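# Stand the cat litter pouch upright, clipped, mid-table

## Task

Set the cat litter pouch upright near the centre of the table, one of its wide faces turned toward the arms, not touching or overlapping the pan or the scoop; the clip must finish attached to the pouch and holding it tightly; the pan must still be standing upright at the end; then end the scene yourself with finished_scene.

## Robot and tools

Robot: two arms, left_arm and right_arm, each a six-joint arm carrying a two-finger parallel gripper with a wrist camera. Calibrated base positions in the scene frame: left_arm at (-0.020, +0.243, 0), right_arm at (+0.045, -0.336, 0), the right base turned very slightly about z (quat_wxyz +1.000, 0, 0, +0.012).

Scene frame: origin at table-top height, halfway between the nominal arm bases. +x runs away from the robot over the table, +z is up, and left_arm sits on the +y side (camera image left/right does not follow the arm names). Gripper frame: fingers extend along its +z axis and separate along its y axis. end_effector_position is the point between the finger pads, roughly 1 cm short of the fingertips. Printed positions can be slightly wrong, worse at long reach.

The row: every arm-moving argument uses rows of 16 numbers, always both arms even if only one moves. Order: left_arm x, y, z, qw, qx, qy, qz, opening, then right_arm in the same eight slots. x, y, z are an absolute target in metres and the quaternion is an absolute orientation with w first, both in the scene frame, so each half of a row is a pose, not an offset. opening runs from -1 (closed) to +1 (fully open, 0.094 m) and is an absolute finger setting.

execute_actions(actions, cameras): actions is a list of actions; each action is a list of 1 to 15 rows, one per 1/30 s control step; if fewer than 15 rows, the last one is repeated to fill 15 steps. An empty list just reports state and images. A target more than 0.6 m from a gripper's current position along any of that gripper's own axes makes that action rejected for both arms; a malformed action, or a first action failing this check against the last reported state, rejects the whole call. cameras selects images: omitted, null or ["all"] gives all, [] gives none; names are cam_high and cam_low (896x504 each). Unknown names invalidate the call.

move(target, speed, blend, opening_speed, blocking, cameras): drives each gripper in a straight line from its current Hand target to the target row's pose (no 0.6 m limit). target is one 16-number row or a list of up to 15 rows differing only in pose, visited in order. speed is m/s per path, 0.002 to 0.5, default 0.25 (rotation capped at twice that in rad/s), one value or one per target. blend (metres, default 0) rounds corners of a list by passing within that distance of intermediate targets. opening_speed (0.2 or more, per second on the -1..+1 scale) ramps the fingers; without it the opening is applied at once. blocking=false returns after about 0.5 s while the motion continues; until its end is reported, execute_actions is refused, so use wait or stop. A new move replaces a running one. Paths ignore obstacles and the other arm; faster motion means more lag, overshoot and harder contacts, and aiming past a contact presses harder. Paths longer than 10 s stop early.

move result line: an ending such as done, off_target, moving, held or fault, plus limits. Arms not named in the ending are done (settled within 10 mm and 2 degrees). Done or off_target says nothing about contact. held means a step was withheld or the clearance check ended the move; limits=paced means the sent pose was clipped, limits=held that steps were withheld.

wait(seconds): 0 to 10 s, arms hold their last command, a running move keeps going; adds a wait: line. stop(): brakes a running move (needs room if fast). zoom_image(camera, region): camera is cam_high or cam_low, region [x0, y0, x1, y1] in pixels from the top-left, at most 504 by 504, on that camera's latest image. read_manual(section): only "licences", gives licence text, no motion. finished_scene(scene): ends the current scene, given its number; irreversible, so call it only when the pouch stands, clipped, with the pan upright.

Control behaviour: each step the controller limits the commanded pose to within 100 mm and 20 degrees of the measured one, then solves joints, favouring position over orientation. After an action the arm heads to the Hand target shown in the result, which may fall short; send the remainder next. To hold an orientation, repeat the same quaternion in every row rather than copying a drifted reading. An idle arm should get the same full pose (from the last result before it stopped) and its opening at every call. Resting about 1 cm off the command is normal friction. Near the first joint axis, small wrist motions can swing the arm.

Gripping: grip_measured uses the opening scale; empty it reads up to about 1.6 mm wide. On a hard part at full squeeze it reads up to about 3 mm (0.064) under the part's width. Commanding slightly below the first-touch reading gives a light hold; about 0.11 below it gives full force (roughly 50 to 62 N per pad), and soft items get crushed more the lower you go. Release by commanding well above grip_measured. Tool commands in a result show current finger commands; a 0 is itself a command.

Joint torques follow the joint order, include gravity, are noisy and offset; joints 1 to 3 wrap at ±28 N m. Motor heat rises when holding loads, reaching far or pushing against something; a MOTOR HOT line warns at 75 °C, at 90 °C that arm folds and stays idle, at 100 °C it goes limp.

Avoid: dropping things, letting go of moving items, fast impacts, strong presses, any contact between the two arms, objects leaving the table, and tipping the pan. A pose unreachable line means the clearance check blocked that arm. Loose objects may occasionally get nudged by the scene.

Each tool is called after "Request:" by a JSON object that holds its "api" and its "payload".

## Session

Request:
{"api": "execute_actions", "payload": {"actions": []}}

Scene clock: 0.00 s.
left_arm: end_effector_position=(+0.1519, +0.5698, +0.2659) grip_measured=+1.000 end_effector_quat_wxyz=(+0.338, -0.338, +0.681, +0.554) | right_arm: end_effector_position=(+0.6353, -0.0179, +0.2438) grip_measured=+1.000 end_effector_quat_wxyz=(+0.546, -0.363, +0.743, -0.134)
Joint positions: left_arm=[0.766 1.104 0.682 0.213 -0.708 0.426 0.094] | right_arm=[0.557 2.307 2.156 -0.25 0.34 -0.554 0.094]
Joint velocities: left_arm=[-0.007 0.002 0.002 0.022 0.007 -0.037 0] | right_arm=[-0.002 -0.002 -0.007 -0.066 -0.007 -0.051 0]
Joint torques (N m): no reading
Motor temperatures (°C): left_arm=[29 30 34 30 28 30 28] | right_arm=[27 33 32 27 26 27 28]
Heat: left arm: 34 °C; right arm: 33 °C.
Hand target: left_arm +0.1513, +0.5695, +0.2713; +0.343, -0.341, +0.676, +0.555 | right_arm +0.6347, -0.0183, +0.2517; +0.552, -0.358, +0.742, -0.131
Tool commands: left_gripper/opening=+1.0 right_gripper/opening=+1.0

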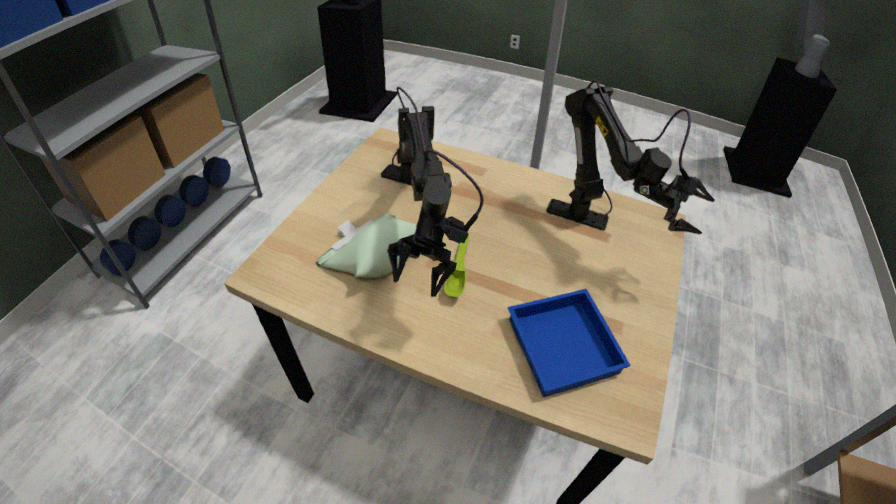

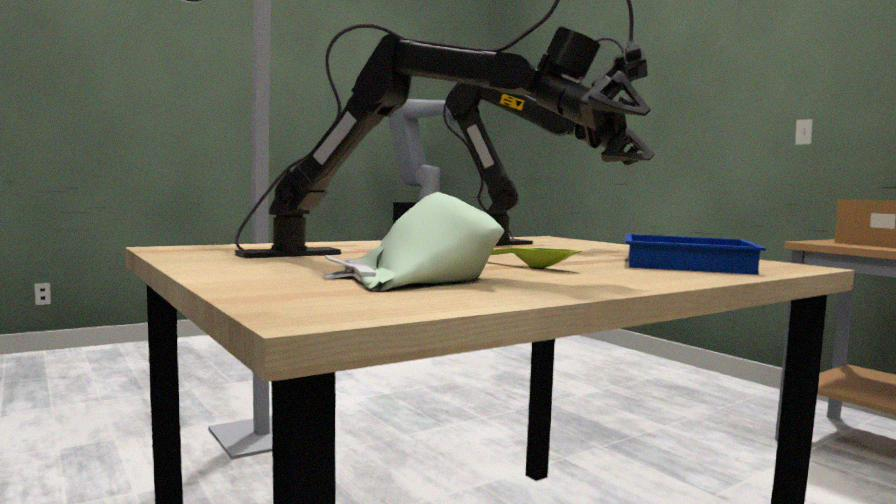

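Request:
{"api": "zoom_image", "payload": {"camera": "cam_high", "region": [290, 190, 490, 320]}}

Request:
{"api": "zoom_image", "payload": {"camera": "cam_low", "region": [310, 170, 590, 310]}}

Request:
{"api": "zoom_image", "payload": {"camera": "cam_high", "region": [310, 205, 420, 285]}}

Scaled by 2.520.

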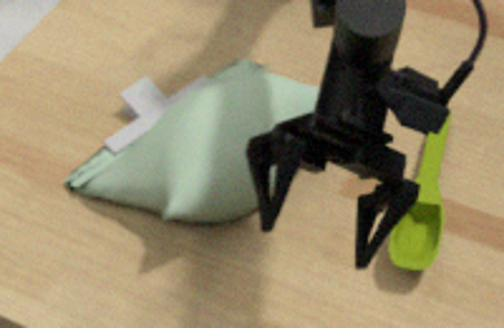

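Scaled by 1.800.

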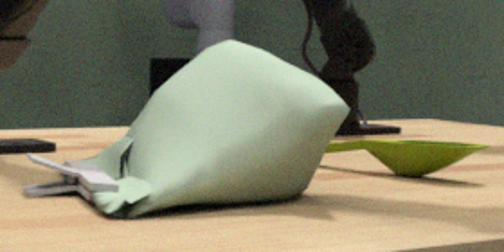

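Scaled by 4.582.

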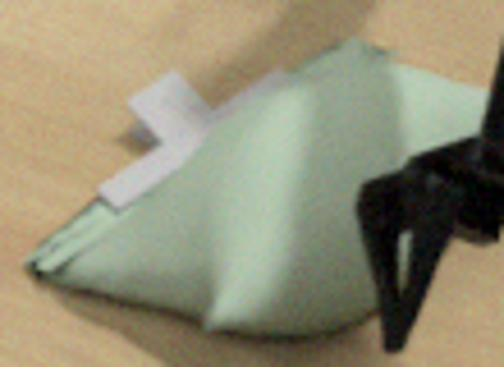

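Request:
{"api": "zoom_image", "payload": {"camera": "cam_low", "region": [310, 230, 420, 300]}}

Request:
{"api": "zoom_image", "payload": {"camera": "cam_low", "region": [360, 180, 600, 300]}}

Scaled by 4.582.

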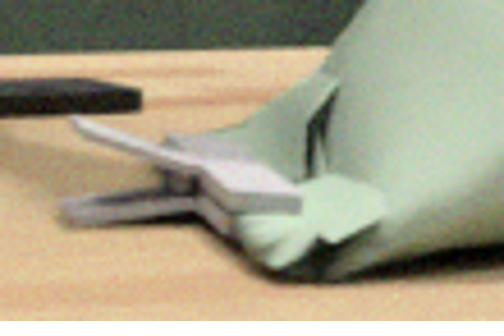

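Scaled by 2.100.

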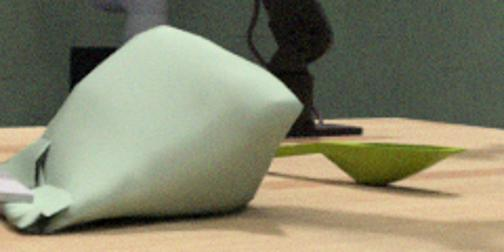

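Request:
{"api": "zoom_image", "payload": {"camera": "cam_high", "region": [410, 210, 510, 310]}}

Request:
{"api": "zoom_image", "payload": {"camera": "cam_low", "region": [470, 225, 600, 290]}}

Scaled by 5.040.

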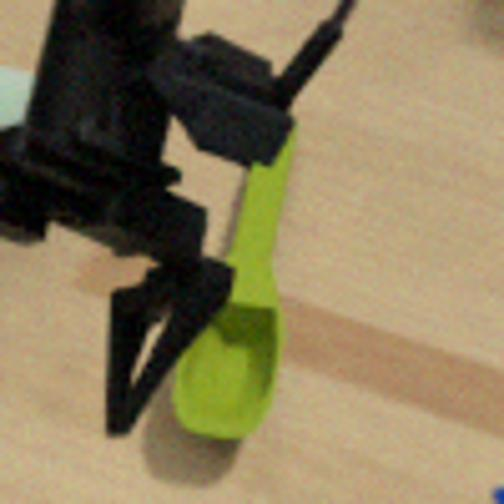

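Scaled by 3.877.

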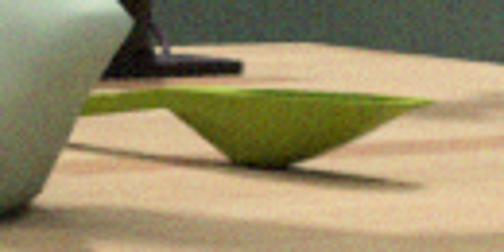

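Request:
{"api": "move", "payload": {"target": [[0.25, 0.32, 0.28, 0.1826, -0.2391, 0.9052, 0.2993, 0.2, 0.40, -0.28, 0.32, 0.350, -0.1272, 0.9084, 0.1902, -0.2], [0.30, 0.08, 0.20, 0.05, -0.145, 0.985, 0.08, 0.2, 0.33, -0.40, 0.17, 0.2184, 0.0054, 0.9142, 0.3404, -0.2]], "speed": [0.3, 0.25], "blend": [0.05, 0]}}

Scene clock: 11.47 s.
left_arm: end_effector_position=(+0.2859, +0.0792, +0.1989) grip_measured=+0.201 end_effector_quat_wxyz=(+0.080, -0.147, +0.984, +0.058) | right_arm: end_effector_position=(+0.3285, -0.4038, +0.1705) grip_measured=-0.198 end_effector_quat_wxyz=(+0.226, +0.010, +0.920, +0.320)
Joint positions: left_arm=[-0.593 1.853 1.901 -1.58 -0.194 -0.886 0.056] | right_arm=[-0.718 1.586 1.272 -1.329 -0.802 -0.702 0.038]
Joint velocities: left_arm=[-0.017 0.002 -0.032 -0.051 -0.007 0.037 0] | right_arm=[0.017 -0.017 0.007 0.022 0.081 0.081 -0.001]
Joint torques (N m): left_arm=[0.08 -7.28 8.01 0.47 -0.1 -0.06] | right_arm=[-0.69 -5.29 5.09 -0.03 -0.73 -0.17]
Motor temperatures (°C): left_arm=[29 31 37 31 28 30 28] | right_arm=[27 41 33 30 26 27 28]
Heat: left arm: 37 °C; right arm: 41 °C.
Hand target: left_arm +0.2886, +0.0781, +0.2024; +0.083, -0.151, +0.983, +0.055 | right_arm +0.3278, -0.4009, +0.1701; +0.227, +0.011, +0.915, +0.333
Off the commanded pose: left_arm 0.014 m, 4 deg | right_arm 0.004 m, 3 deg.
joint sent to its limit (left arm) — joint 4 (wrist pitch), lower limit. The joint targets are off in position and orientation.
move: off_target (left_arm, right_arm)

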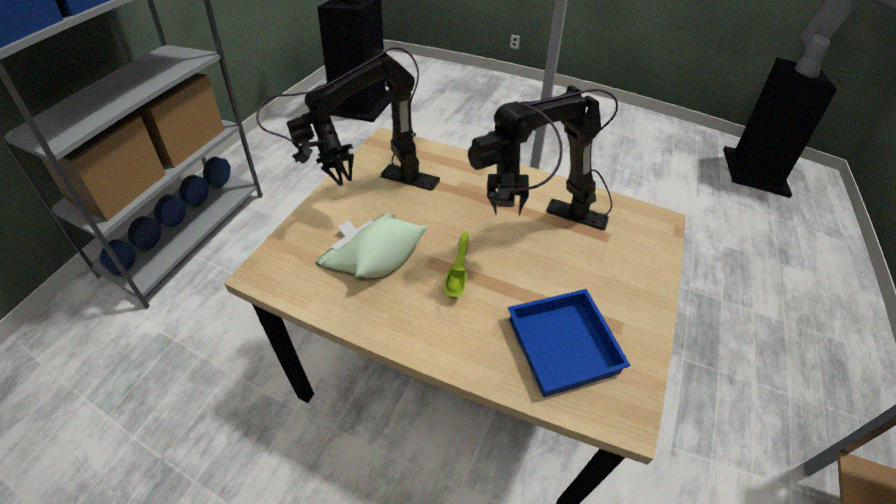

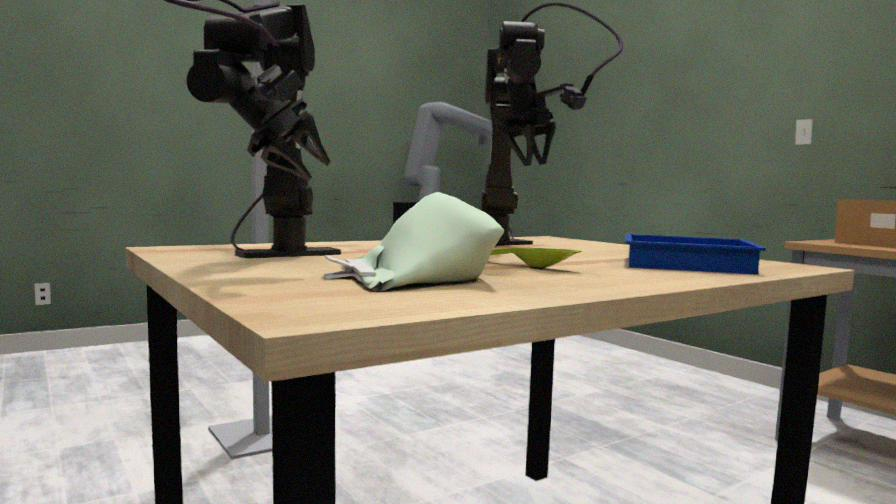

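Request:
{"api": "zoom_image", "payload": {"camera": "cam_high", "region": [305, 190, 445, 290]}}

Request:
{"api": "zoom_image", "payload": {"camera": "cam_high", "region": [420, 220, 520, 310]}}

Request:
{"api": "zoom_image", "payload": {"camera": "cam_low", "region": [300, 180, 600, 300]}}

Scaled by 3.600.

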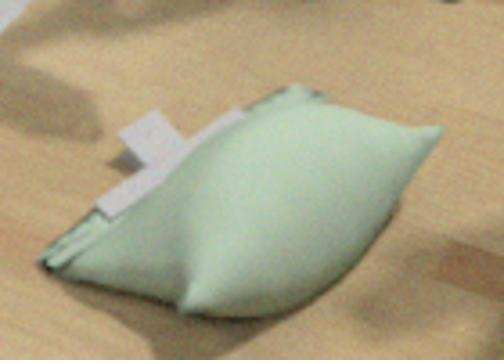

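Scaled by 5.040.

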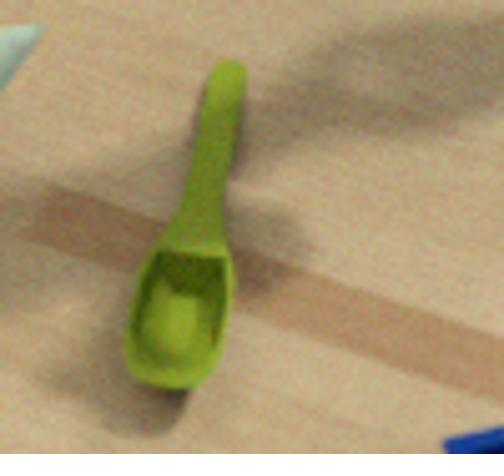

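Scaled by 1.680.

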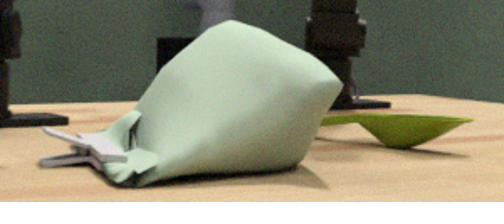

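Request:
{"api": "move", "payload": {"target": [0.330, -0.040, 0.085, 0.0, -0.1271, 0.9919, 0.0, 0.2, 0.3292, -0.4018, 0.06, 0.0787, 0.1450, 0.8668, 0.4707, -0.2], "speed": 0.2}}

Request:
{"api": "zoom_image", "payload": {"camera": "cam_high", "region": [300, 180, 500, 310]}}

Request:
{"api": "zoom_image", "payload": {"camera": "cam_low", "region": [270, 180, 430, 300]}}

Scene clock: 18.80 s.
left_arm: end_effector_position=(+0.3240, -0.0335, +0.0854) grip_measured=+0.201 end_effector_quat_wxyz=(-0.005, -0.127, +0.992, +0.008) | right_arm: end_effector_position=(+0.3262, -0.4001, +0.0599) grip_measured=-0.198 end_effector_quat_wxyz=(+0.068, +0.145, +0.871, +0.464)
Joint positions: left_arm=[-0.681 2.29 2.116 -1.415 -0.004 -0.935 0.056] | right_arm=[-0.742 2.025 1.218 -1.294 -0.864 -0.638 0.038]
Joint velocities: left_arm=[-0.007 0.002 -0.007 0.066 0.007 0.022 0] | right_arm=[0.007 0.012 0.007 -0.081 0.007 -0.051 0.001]
Joint torques (N m): left_arm=[-0.23 -10.41 8.08 0.44 0.05 -0.06] | right_arm=[-0.95 -7.41 4.18 -0.6 -0.75 -0.02]
Motor temperatures (°C): left_arm=[29 33 37 31 28 30 28] | right_arm=[27 39 33 29 26 27 28]
Heat: left arm: 37 °C; right arm: 39 °C.
Hand target: left_arm +0.3278, -0.0391, +0.0845; -0.001, -0.127, +0.992, +0.003 | right_arm +0.3296, -0.4028, +0.0579; +0.079, +0.148, +0.867, +0.469
Off the commanded pose: left_arm 0.009 m, 1 deg | right_arm 0.003 m, 2 deg.
move: done

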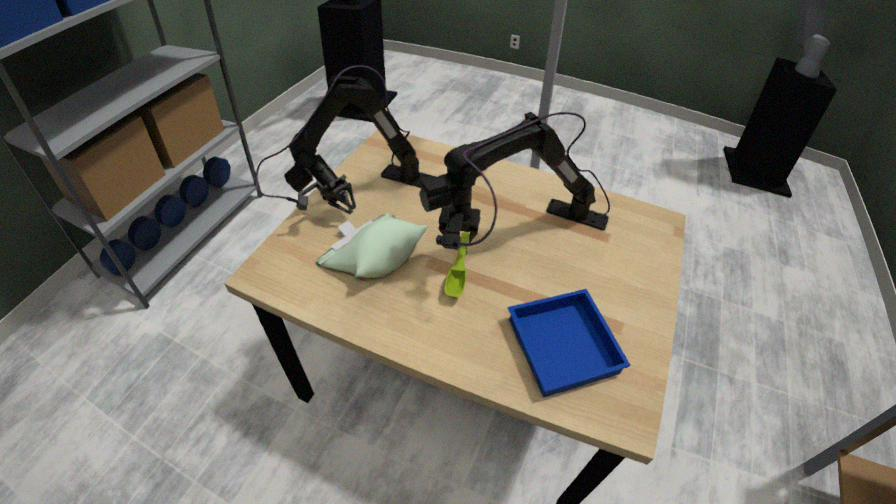

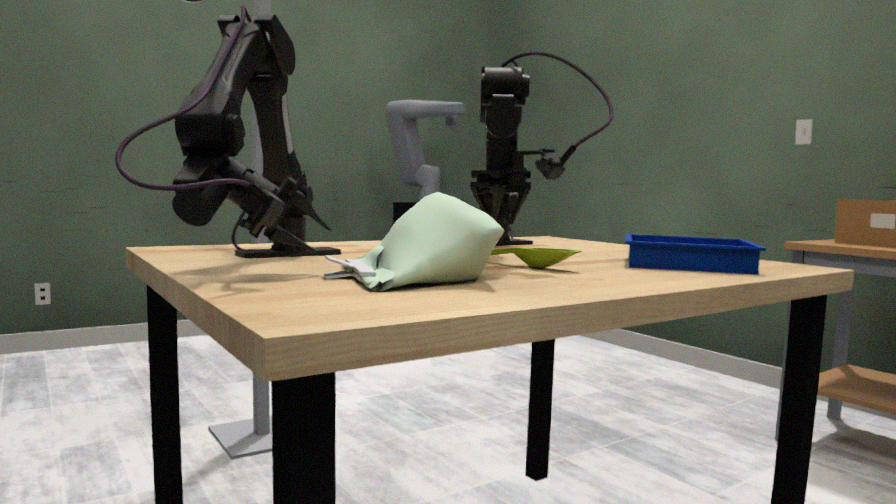

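Scaled by 2.520.

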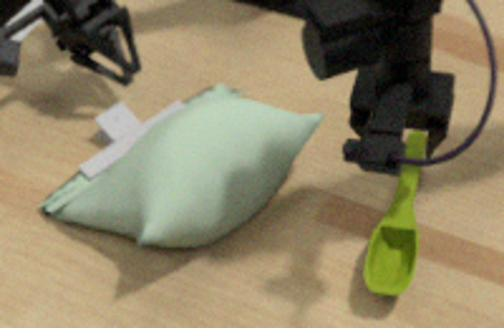

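Scaled by 3.150.

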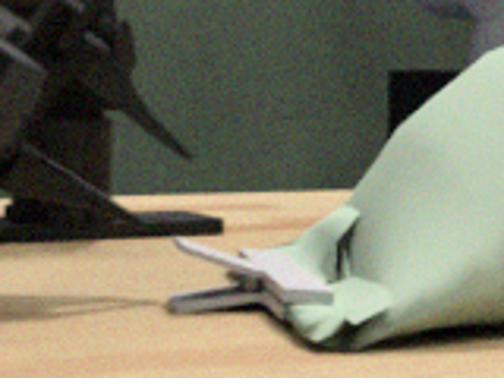

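Request:
{"api": "move", "payload": {"target": [0.333, -0.044, 0.022, 0.0, -0.1271, 0.9919, 0.0, 0.2, 0.331, -0.4025, 0.028, 0.0787, 0.1450, 0.8668, 0.4707, -0.2], "speed": 0.08}}

Request:
{"api": "zoom_image", "payload": {"camera": "cam_high", "region": [300, 180, 500, 310]}}

Request:
{"api": "zoom_image", "payload": {"camera": "cam_low", "region": [270, 200, 430, 300]}}

Scene clock: 20.57 s.
left_arm: end_effector_position=(+0.3337, -0.0422, +0.0317) grip_measured=+0.201 end_effector_quat_wxyz=(+0.004, -0.127, +0.992, -0.004) | right_arm: end_effector_position=(+0.3299, -0.4032, +0.0327) grip_measured=-0.198 end_effector_quat_wxyz=(+0.071, +0.144, +0.872, +0.463)
Joint positions: left_arm=[-0.681 2.325 1.962 -1.196 -0.001 -0.935 0.056] | right_arm=[-0.742 2.095 1.2 -1.2 -0.865 -0.638 0.038]
Joint velocities: left_arm=[-0.017 0.007 0.007 -0.051 0.037 0.007 0] | right_arm=[-0.002 -0.007 0.007 -0.007 -0.007 -0.007 0.001]
Joint torques (N m): left_arm=[-0.23 -10.52 5.56 0.56 0.01 -0.02] | right_arm=[-0.5 -7.17 2.85 -0.49 -0.7 -0.21]
Motor temperatures (°C): left_arm=[29 33 37 31 28 30 28] | right_arm=[27 39 33 29 26 27 28]
Heat: left arm: 37 °C; right arm: 39 °C.
Hand target: left_arm +0.3322, -0.0434, +0.0219; +0.000, -0.127, +0.992, +0.000 | right_arm +0.3308, -0.4027, +0.0280; +0.078, +0.145, +0.867, +0.471
Off the commanded pose: left_arm 0.010 m, 1 deg | right_arm 0.005 m, 1 deg.
move: done

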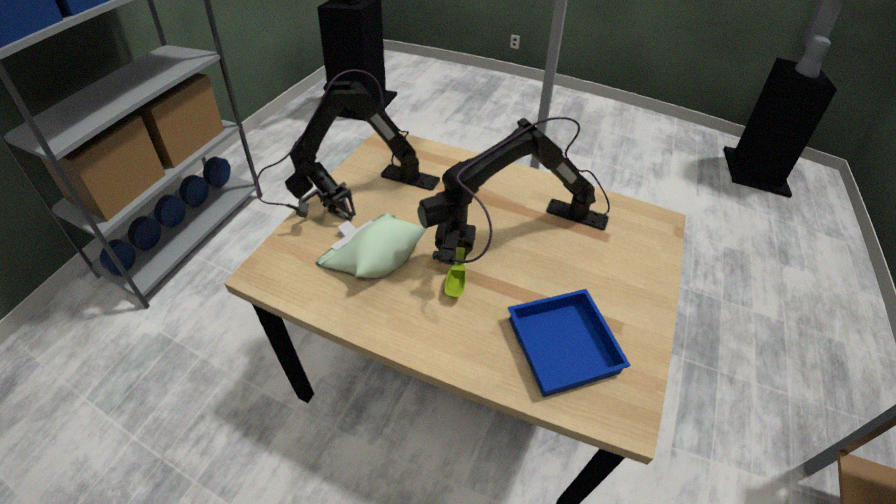

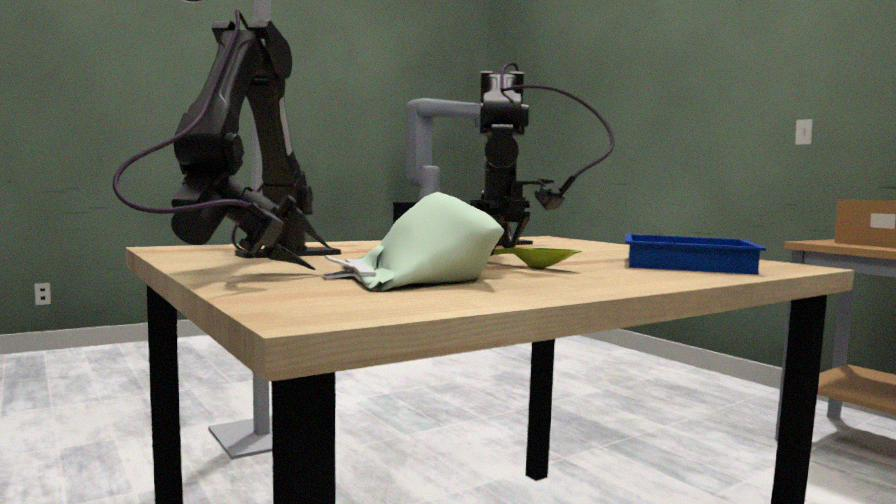

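Scaled by 2.520.

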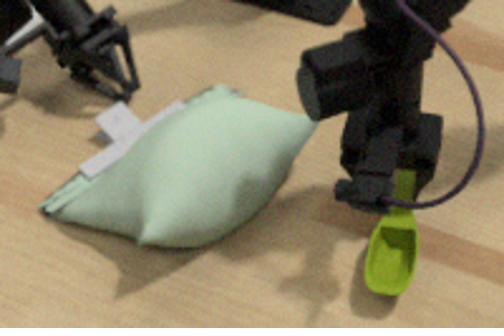

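Scaled by 3.150.

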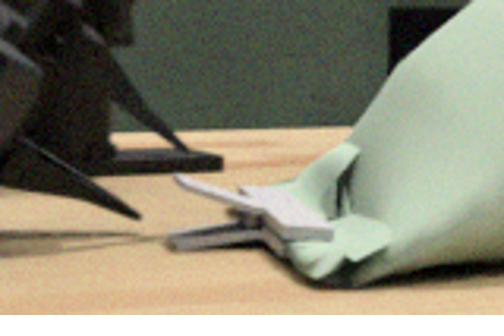

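Request:
{"api": "move", "payload": {"target": [0.332, -0.043, 0.013, 0.0, -0.1271, 0.9919, 0.0, 0.2, 0.3416, -0.368, 0.021, 0.0787, 0.1450, 0.8668, 0.4707, -0.2], "speed": 0.06}}

Request:
{"api": "zoom_image", "payload": {"camera": "cam_high", "region": [310, 190, 420, 280]}}

Request:
{"api": "zoom_image", "payload": {"camera": "cam_low", "region": [270, 220, 400, 300]}}

Scene clock: 22.23 s.
left_arm: end_effector_position=(+0.3344, -0.0427, +0.0250) grip_measured=+0.201 end_effector_quat_wxyz=(+0.007, -0.127, +0.992, -0.007) | right_arm: end_effector_position=(+0.3390, -0.3657, +0.0269) grip_measured=-0.198 end_effector_quat_wxyz=(+0.059, +0.163, +0.854, +0.490)
Joint positions: left_arm=[-0.681 2.325 1.935 -1.162 -0.001 -0.935 0.056] | right_arm=[-0.644 2.079 1.107 -1.073 -0.956 -0.493 0.038]
Joint velocities: left_arm=[0.012 -0.022 -0.007 -0.066 -0.095 0.022 -0.001] | right_arm=[-0.007 -0.007 0.002 0.066 -0.037 0.037 0.001]
Joint torques (N m): left_arm=[-0.25 -10.19 5.22 0.59 -0.01 -0.04] | right_arm=[0.87 -9.54 2.43 -0.08 -0.32 -0.09]
Motor temperatures (°C): left_arm=[29 33 37 31 28 30 28] | right_arm=[27 39 33 29 26 27 28]
Heat: left arm: 37 °C; right arm: 39 °C.
Hand target: left_arm +0.3317, -0.0427, +0.0133; +0.000, -0.127, +0.992, +0.000 | right_arm +0.3423, -0.3677, +0.0219; +0.077, +0.144, +0.866, +0.473
Off the commanded pose: left_arm 0.012 m, 1 deg | right_arm 0.007 m, 4 deg.
move: off_target (left_arm, right_arm)

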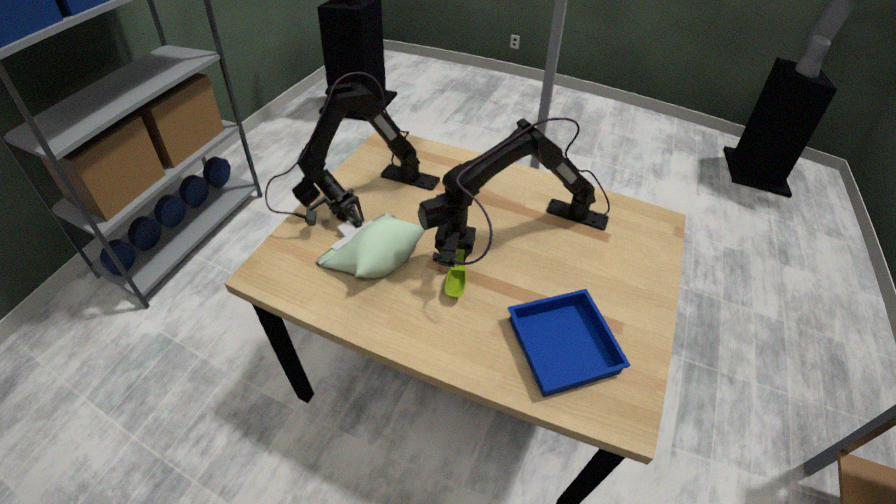

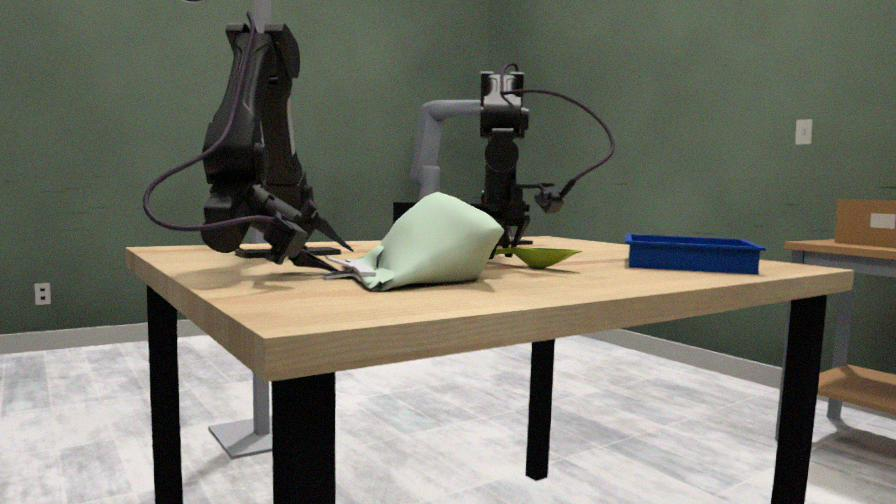

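Scaled by 4.582.

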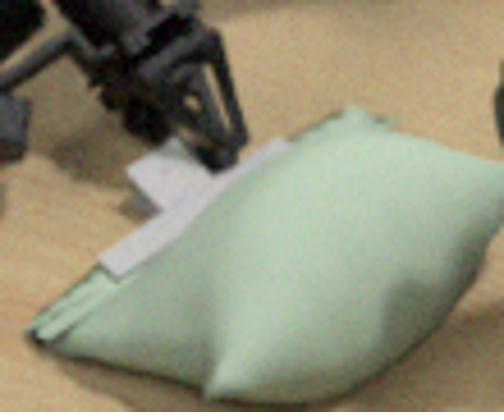

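Scaled by 3.877.

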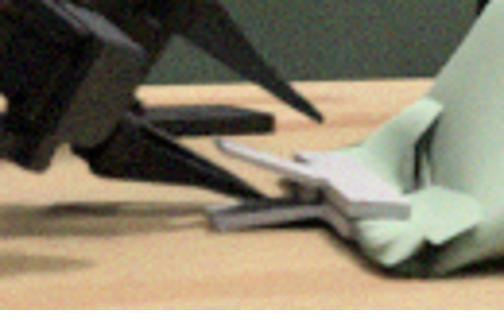

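Request:
{"api": "move", "payload": {"target": [0.332, -0.043, 0.013, 0.0, -0.1271, 0.9919, 0.0, -0.9, 0.3466, -0.352, 0.019, 0.0787, 0.1450, 0.8668, 0.4707, -0.2], "speed": 0.03, "opening_speed": 0.7}}

Request:
{"api": "zoom_image", "payload": {"camera": "cam_high", "region": [310, 190, 420, 280]}}

Request:
{"api": "zoom_image", "payload": {"camera": "cam_low", "region": [270, 220, 400, 300]}}

Scene clock: 24.57 s.
left_arm: end_effector_position=(+0.3345, -0.0429, +0.0250) grip_measured=-0.569 end_effector_quat_wxyz=(+0.007, -0.127, +0.992, -0.007) | right_arm: end_effector_position=(+0.3457, -0.3507, +0.0271) grip_measured=-0.198 end_effector_quat_wxyz=(+0.065, +0.163, +0.853, +0.492)
Joint positions: left_arm=[-0.681 2.325 1.935 -1.161 0 -0.935 0.02] | right_arm=[-0.594 2.048 1.064 -0.985 -0.988 -0.409 0.038]
Joint velocities: left_arm=[-0.007 -0.007 0.012 -0.037 -0.037 -0.007 0] | right_arm=[-0.012 0.012 0.017 -0.051 -0.051 0.051 0]
Joint torques (N m): left_arm=[-0.09 -10.35 5.5 0.58 -0.05 -0.05] | right_arm=[1.06 -9.02 2.43 0.01 -0.19 -0.02]
Motor temperatures (°C): left_arm=[29 34 37 31 28 30 28] | right_arm=[27 39 33 29 26 27 28]
Heat: left arm: 37 °C; right arm: 39 °C.
Hand target: left_arm +0.3317, -0.0427, +0.0133; +0.000, -0.127, +0.992, +0.000 | right_arm +0.3470, -0.3521, +0.0199; +0.077, +0.144, +0.866, +0.473
Off the commanded pose: left_arm 0.012 m, 1 deg | right_arm 0.008 m, 4 deg.
move: off_target (left_arm, right_arm)

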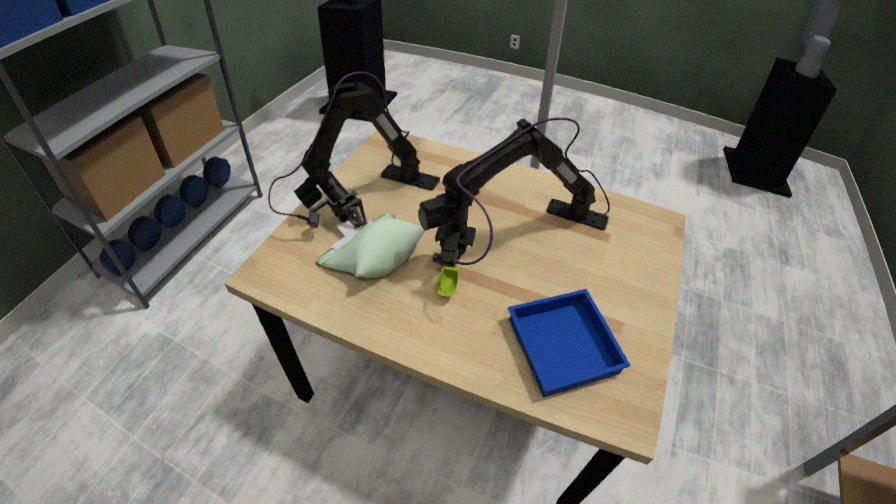

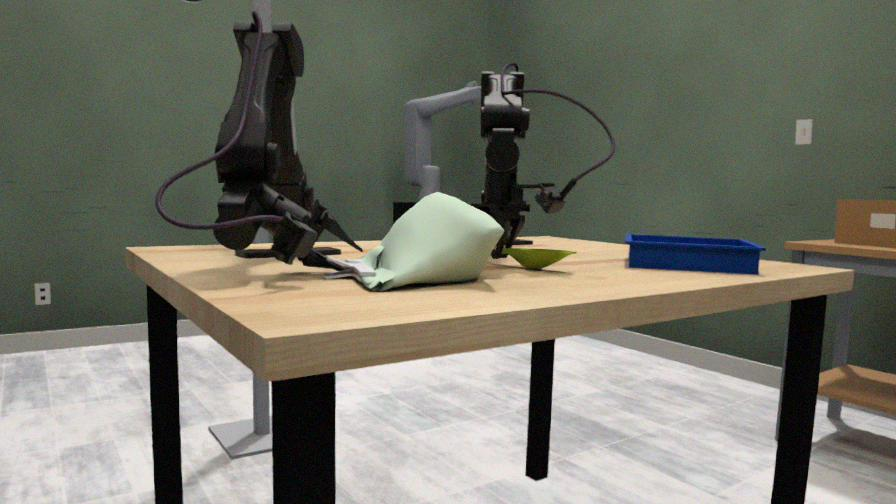

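Scaled by 4.582.

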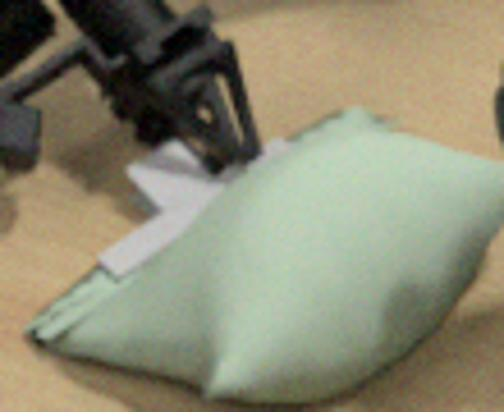

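Scaled by 3.877.

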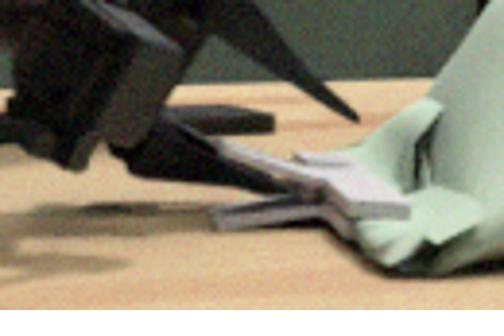

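Request:
{"api": "zoom_image", "payload": {"camera": "cam_low", "region": [310, 235, 390, 295]}}

Request:
{"api": "zoom_image", "payload": {"camera": "cam_high", "region": [330, 205, 390, 255]}}

Scaled by 6.300.

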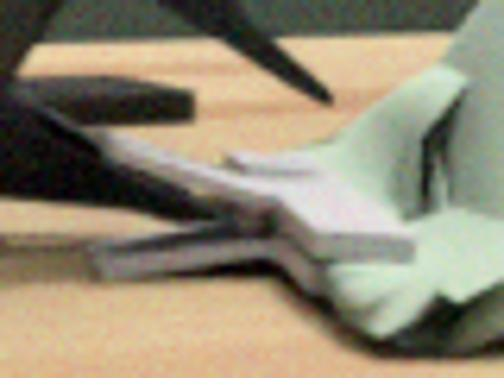

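Scaled by 8.400.

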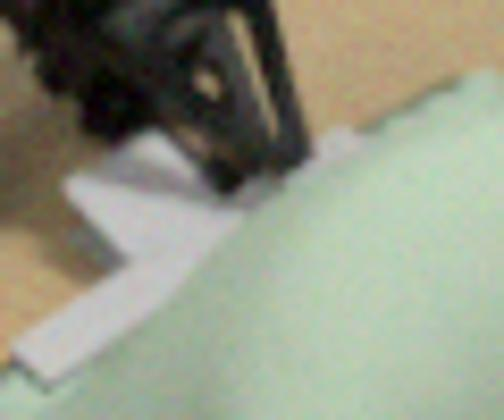

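Request:
{"api": "zoom_image", "payload": {"camera": "cam_low", "region": [110, 230, 290, 370]}}

Request:
{"api": "zoom_image", "payload": {"camera": "cam_low", "region": [760, 230, 896, 320]}}

Request:
{"api": "zoom_image", "payload": {"camera": "cam_high", "region": [210, 260, 310, 340]}}

Request:
{"api": "zoom_image", "payload": {"camera": "cam_high", "region": [600, 400, 700, 480]}}

Request:
{"api": "zoom_image", "payload": {"camera": "cam_high", "region": [340, 110, 440, 190]}}

Request:
{"api": "zoom_image", "payload": {"camera": "cam_high", "region": [640, 180, 720, 250]}}

Scaled by 2.800.

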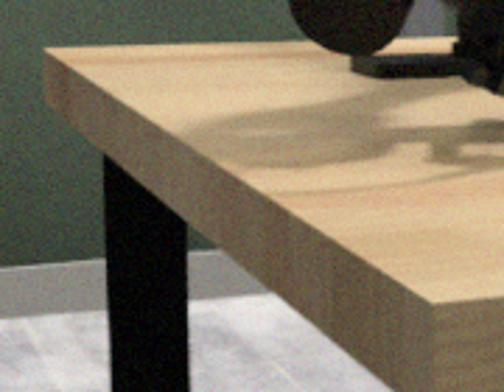

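Scaled by 3.706.

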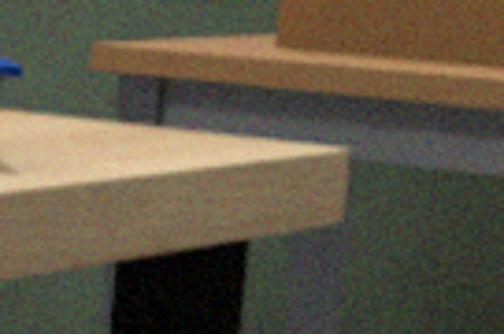

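Scaled by 5.040.

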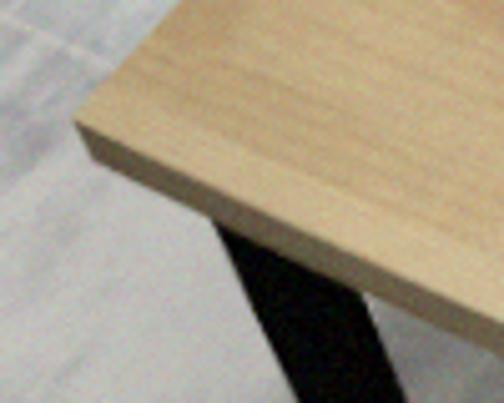

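Scaled by 5.040.

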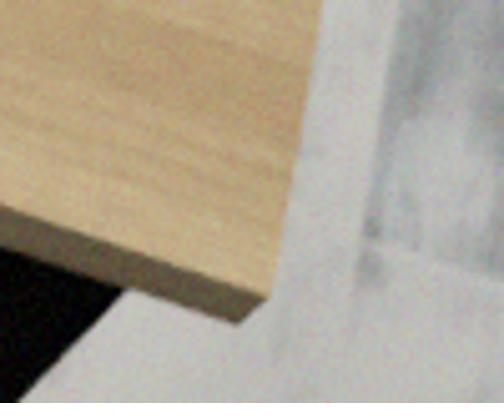

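Scaled by 5.040.

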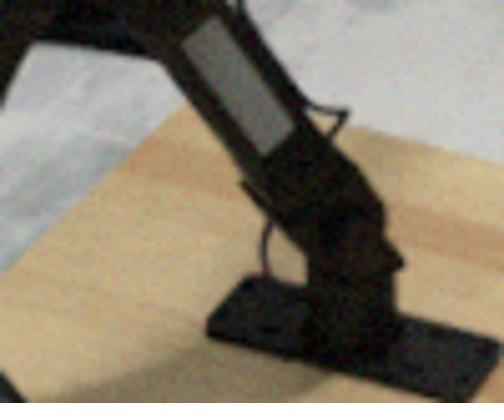

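Scaled by 6.300.

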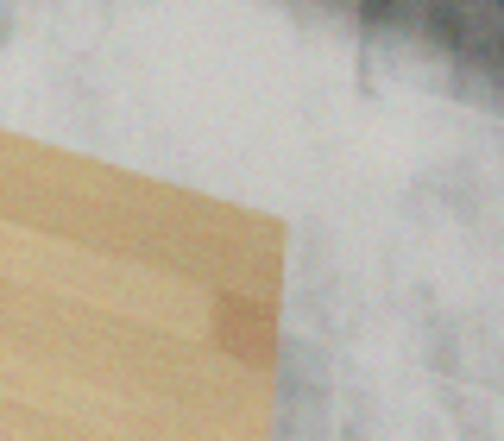

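Request:
{"api": "move", "payload": {"target": [0.332, -0.043, 0.013, 0.0, -0.1271, 0.9919, 0.0, -0.9, 0.3540, -0.3315, 0.020, 0.0787, 0.1450, 0.8668, 0.4707, -0.2], "speed": 0.02}}

Request:
{"api": "zoom_image", "payload": {"camera": "cam_high", "region": [310, 190, 420, 280]}}

Request:
{"api": "zoom_image", "payload": {"camera": "cam_low", "region": [310, 235, 390, 295]}}

Scene clock: 31.00 s.
left_arm: end_effector_position=(+0.3345, -0.0429, +0.0250) grip_measured=-0.569 end_effector_quat_wxyz=(+0.007, -0.127, +0.992, -0.007) | right_arm: end_effector_position=(+0.3524, -0.3375, +0.0274) grip_measured=-0.198 end_effector_quat_wxyz=(+0.068, +0.166, +0.858, +0.482)
Joint positions: left_arm=[-0.681 2.325 1.935 -1.161 0 -0.935 0.02] | right_arm=[-0.539 2.001 1.021 -0.878 -0.989 -0.289 0.038]
Joint velocities: left_arm=[0.002 0.012 0.022 0.066 -0.022 0.037 0.001] | right_arm=[-0.002 0.002 -0.002 -0.022 0.007 -0.007 -0.001]
Joint torques (N m): left_arm=[-0.28 -10.15 5.45 0.59 0.01 -0.02] | right_arm=[2.58 -7.82 2.39 0.27 -0.46 -0.08]
Motor temperatures (°C): left_arm=[29 34 36 30 28 30 29] | right_arm=[27 40 33 29 26 27 28]
Heat: left arm: 36 °C; right arm: 40 °C.
Hand target: left_arm +0.3317, -0.0427, +0.0133; +0.000, -0.127, +0.992, +0.000 | right_arm +0.3540, -0.3312, +0.0210; +0.077, +0.143, +0.866, +0.473
Off the commanded pose: left_arm 0.012 m, 1 deg | right_arm 0.010 m, 3 deg.
move: off_target (left_arm, right_arm)

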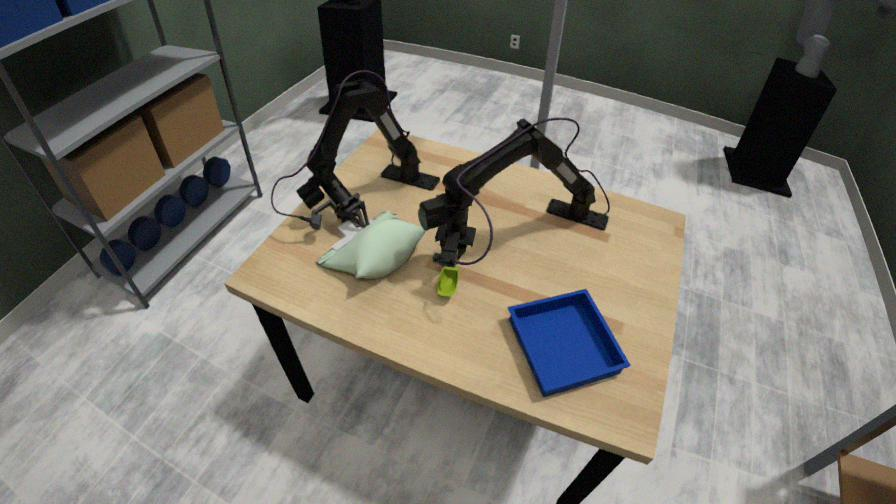

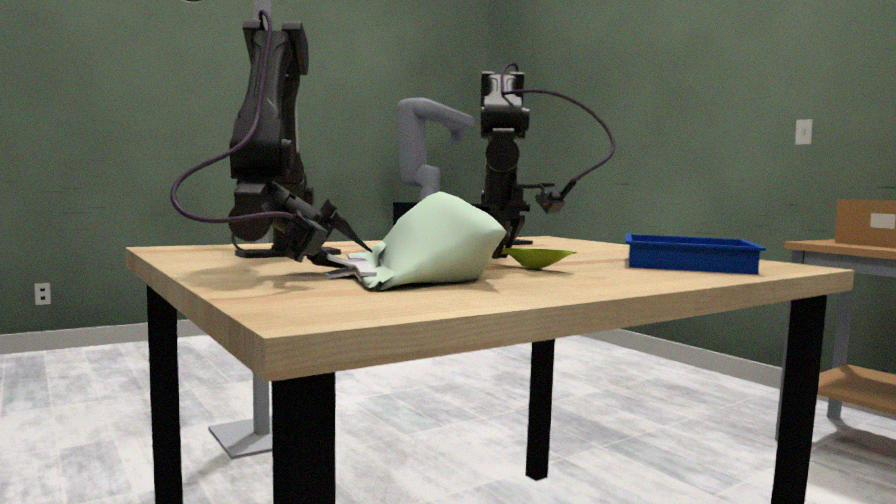

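Scaled by 4.582.

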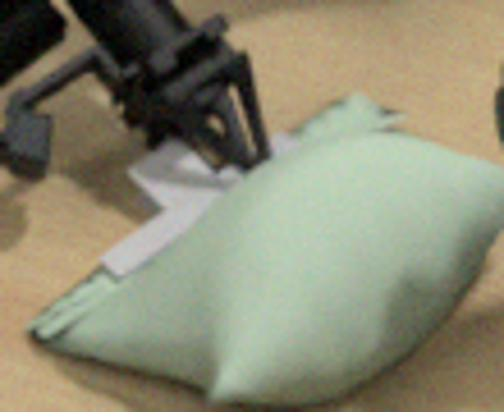

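Scaled by 6.300.

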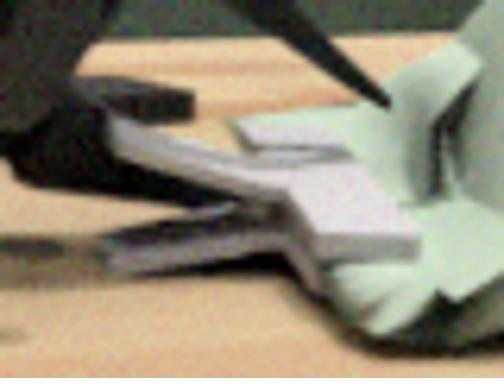

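Request:
{"api": "execute_actions", "payload": {"actions": []}}

Scene clock: 31.57 s.
left_arm: end_effector_position=(+0.3345, -0.0429, +0.0250) grip_measured=-0.569 end_effector_quat_wxyz=(+0.007, -0.127, +0.992, -0.007) | right_arm: end_effector_position=(+0.3525, -0.3375, +0.0275) grip_measured=-0.198 end_effector_quat_wxyz=(+0.068, +0.166, +0.858, +0.482)
Joint positions: left_arm=[-0.681 2.325 1.935 -1.161 0 -0.935 0.02] | right_arm=[-0.539 2.001 1.021 -0.878 -0.99 -0.289 0.038]
Joint velocities: left_arm=[-0.027 -0.012 -0.022 -0.051 -0.022 -0.007 0] | right_arm=[-0.007 -0.002 -0.017 -0.066 -0.095 -0.022 0]
Joint torques (N m): left_arm=[-0.2 -10.06 5.29 0.54 -0.02 -0.03] | right_arm=[2.5 -8.28 2.24 0.23 -0.46 -0.05]
Motor temperatures (°C): left_arm=[29 34 36 30 28 30 29] | right_arm=[27 40 33 29 26 27 28]
Heat: left arm: 36 °C; right arm: 40 °C.
Hand target: left_arm +0.3317, -0.0427, +0.0133; +0.000, -0.127, +0.992, +0.000 | right_arm +0.3541, -0.3312, +0.0210; +0.077, +0.143, +0.866, +0.473
Tool commands: left_gripper/opening=-0.9 right_gripper/opening=-0.2
Off the commanded pose: left_arm 0.012 m, 1 deg | right_arm 0.010 m, 3 deg.

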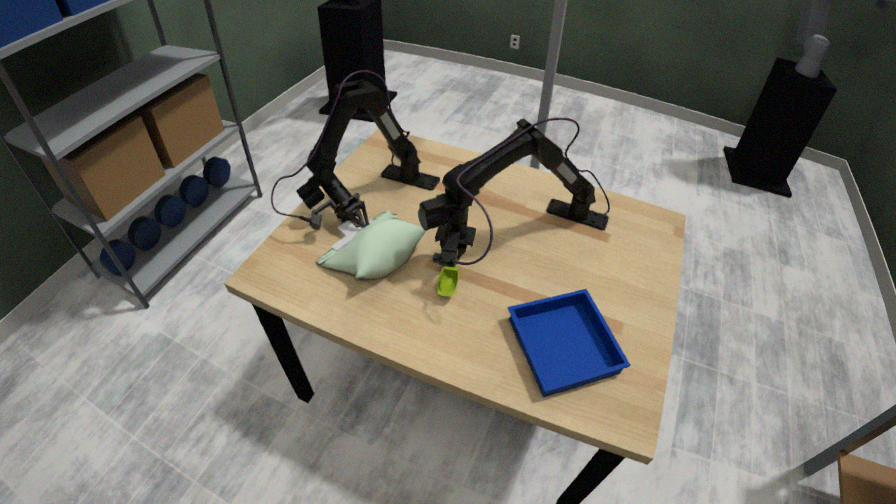

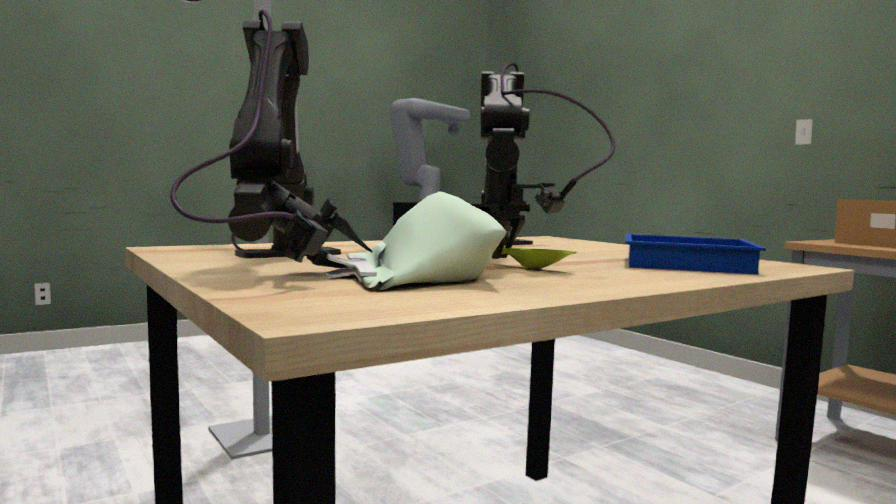

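Request:
{"api": "zoom_image", "payload": {"camera": "cam_low", "region": [280, 190, 410, 300]}}

Request:
{"api": "zoom_image", "payload": {"camera": "cam_high", "region": [310, 190, 430, 285]}}

Scaled by 3.877.

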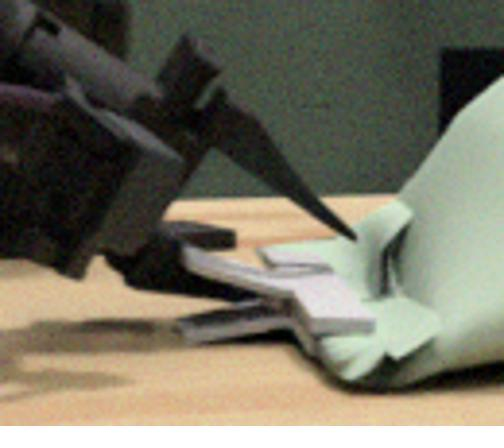

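Scaled by 4.200.

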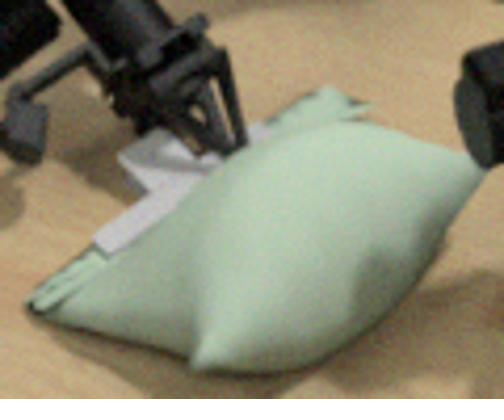

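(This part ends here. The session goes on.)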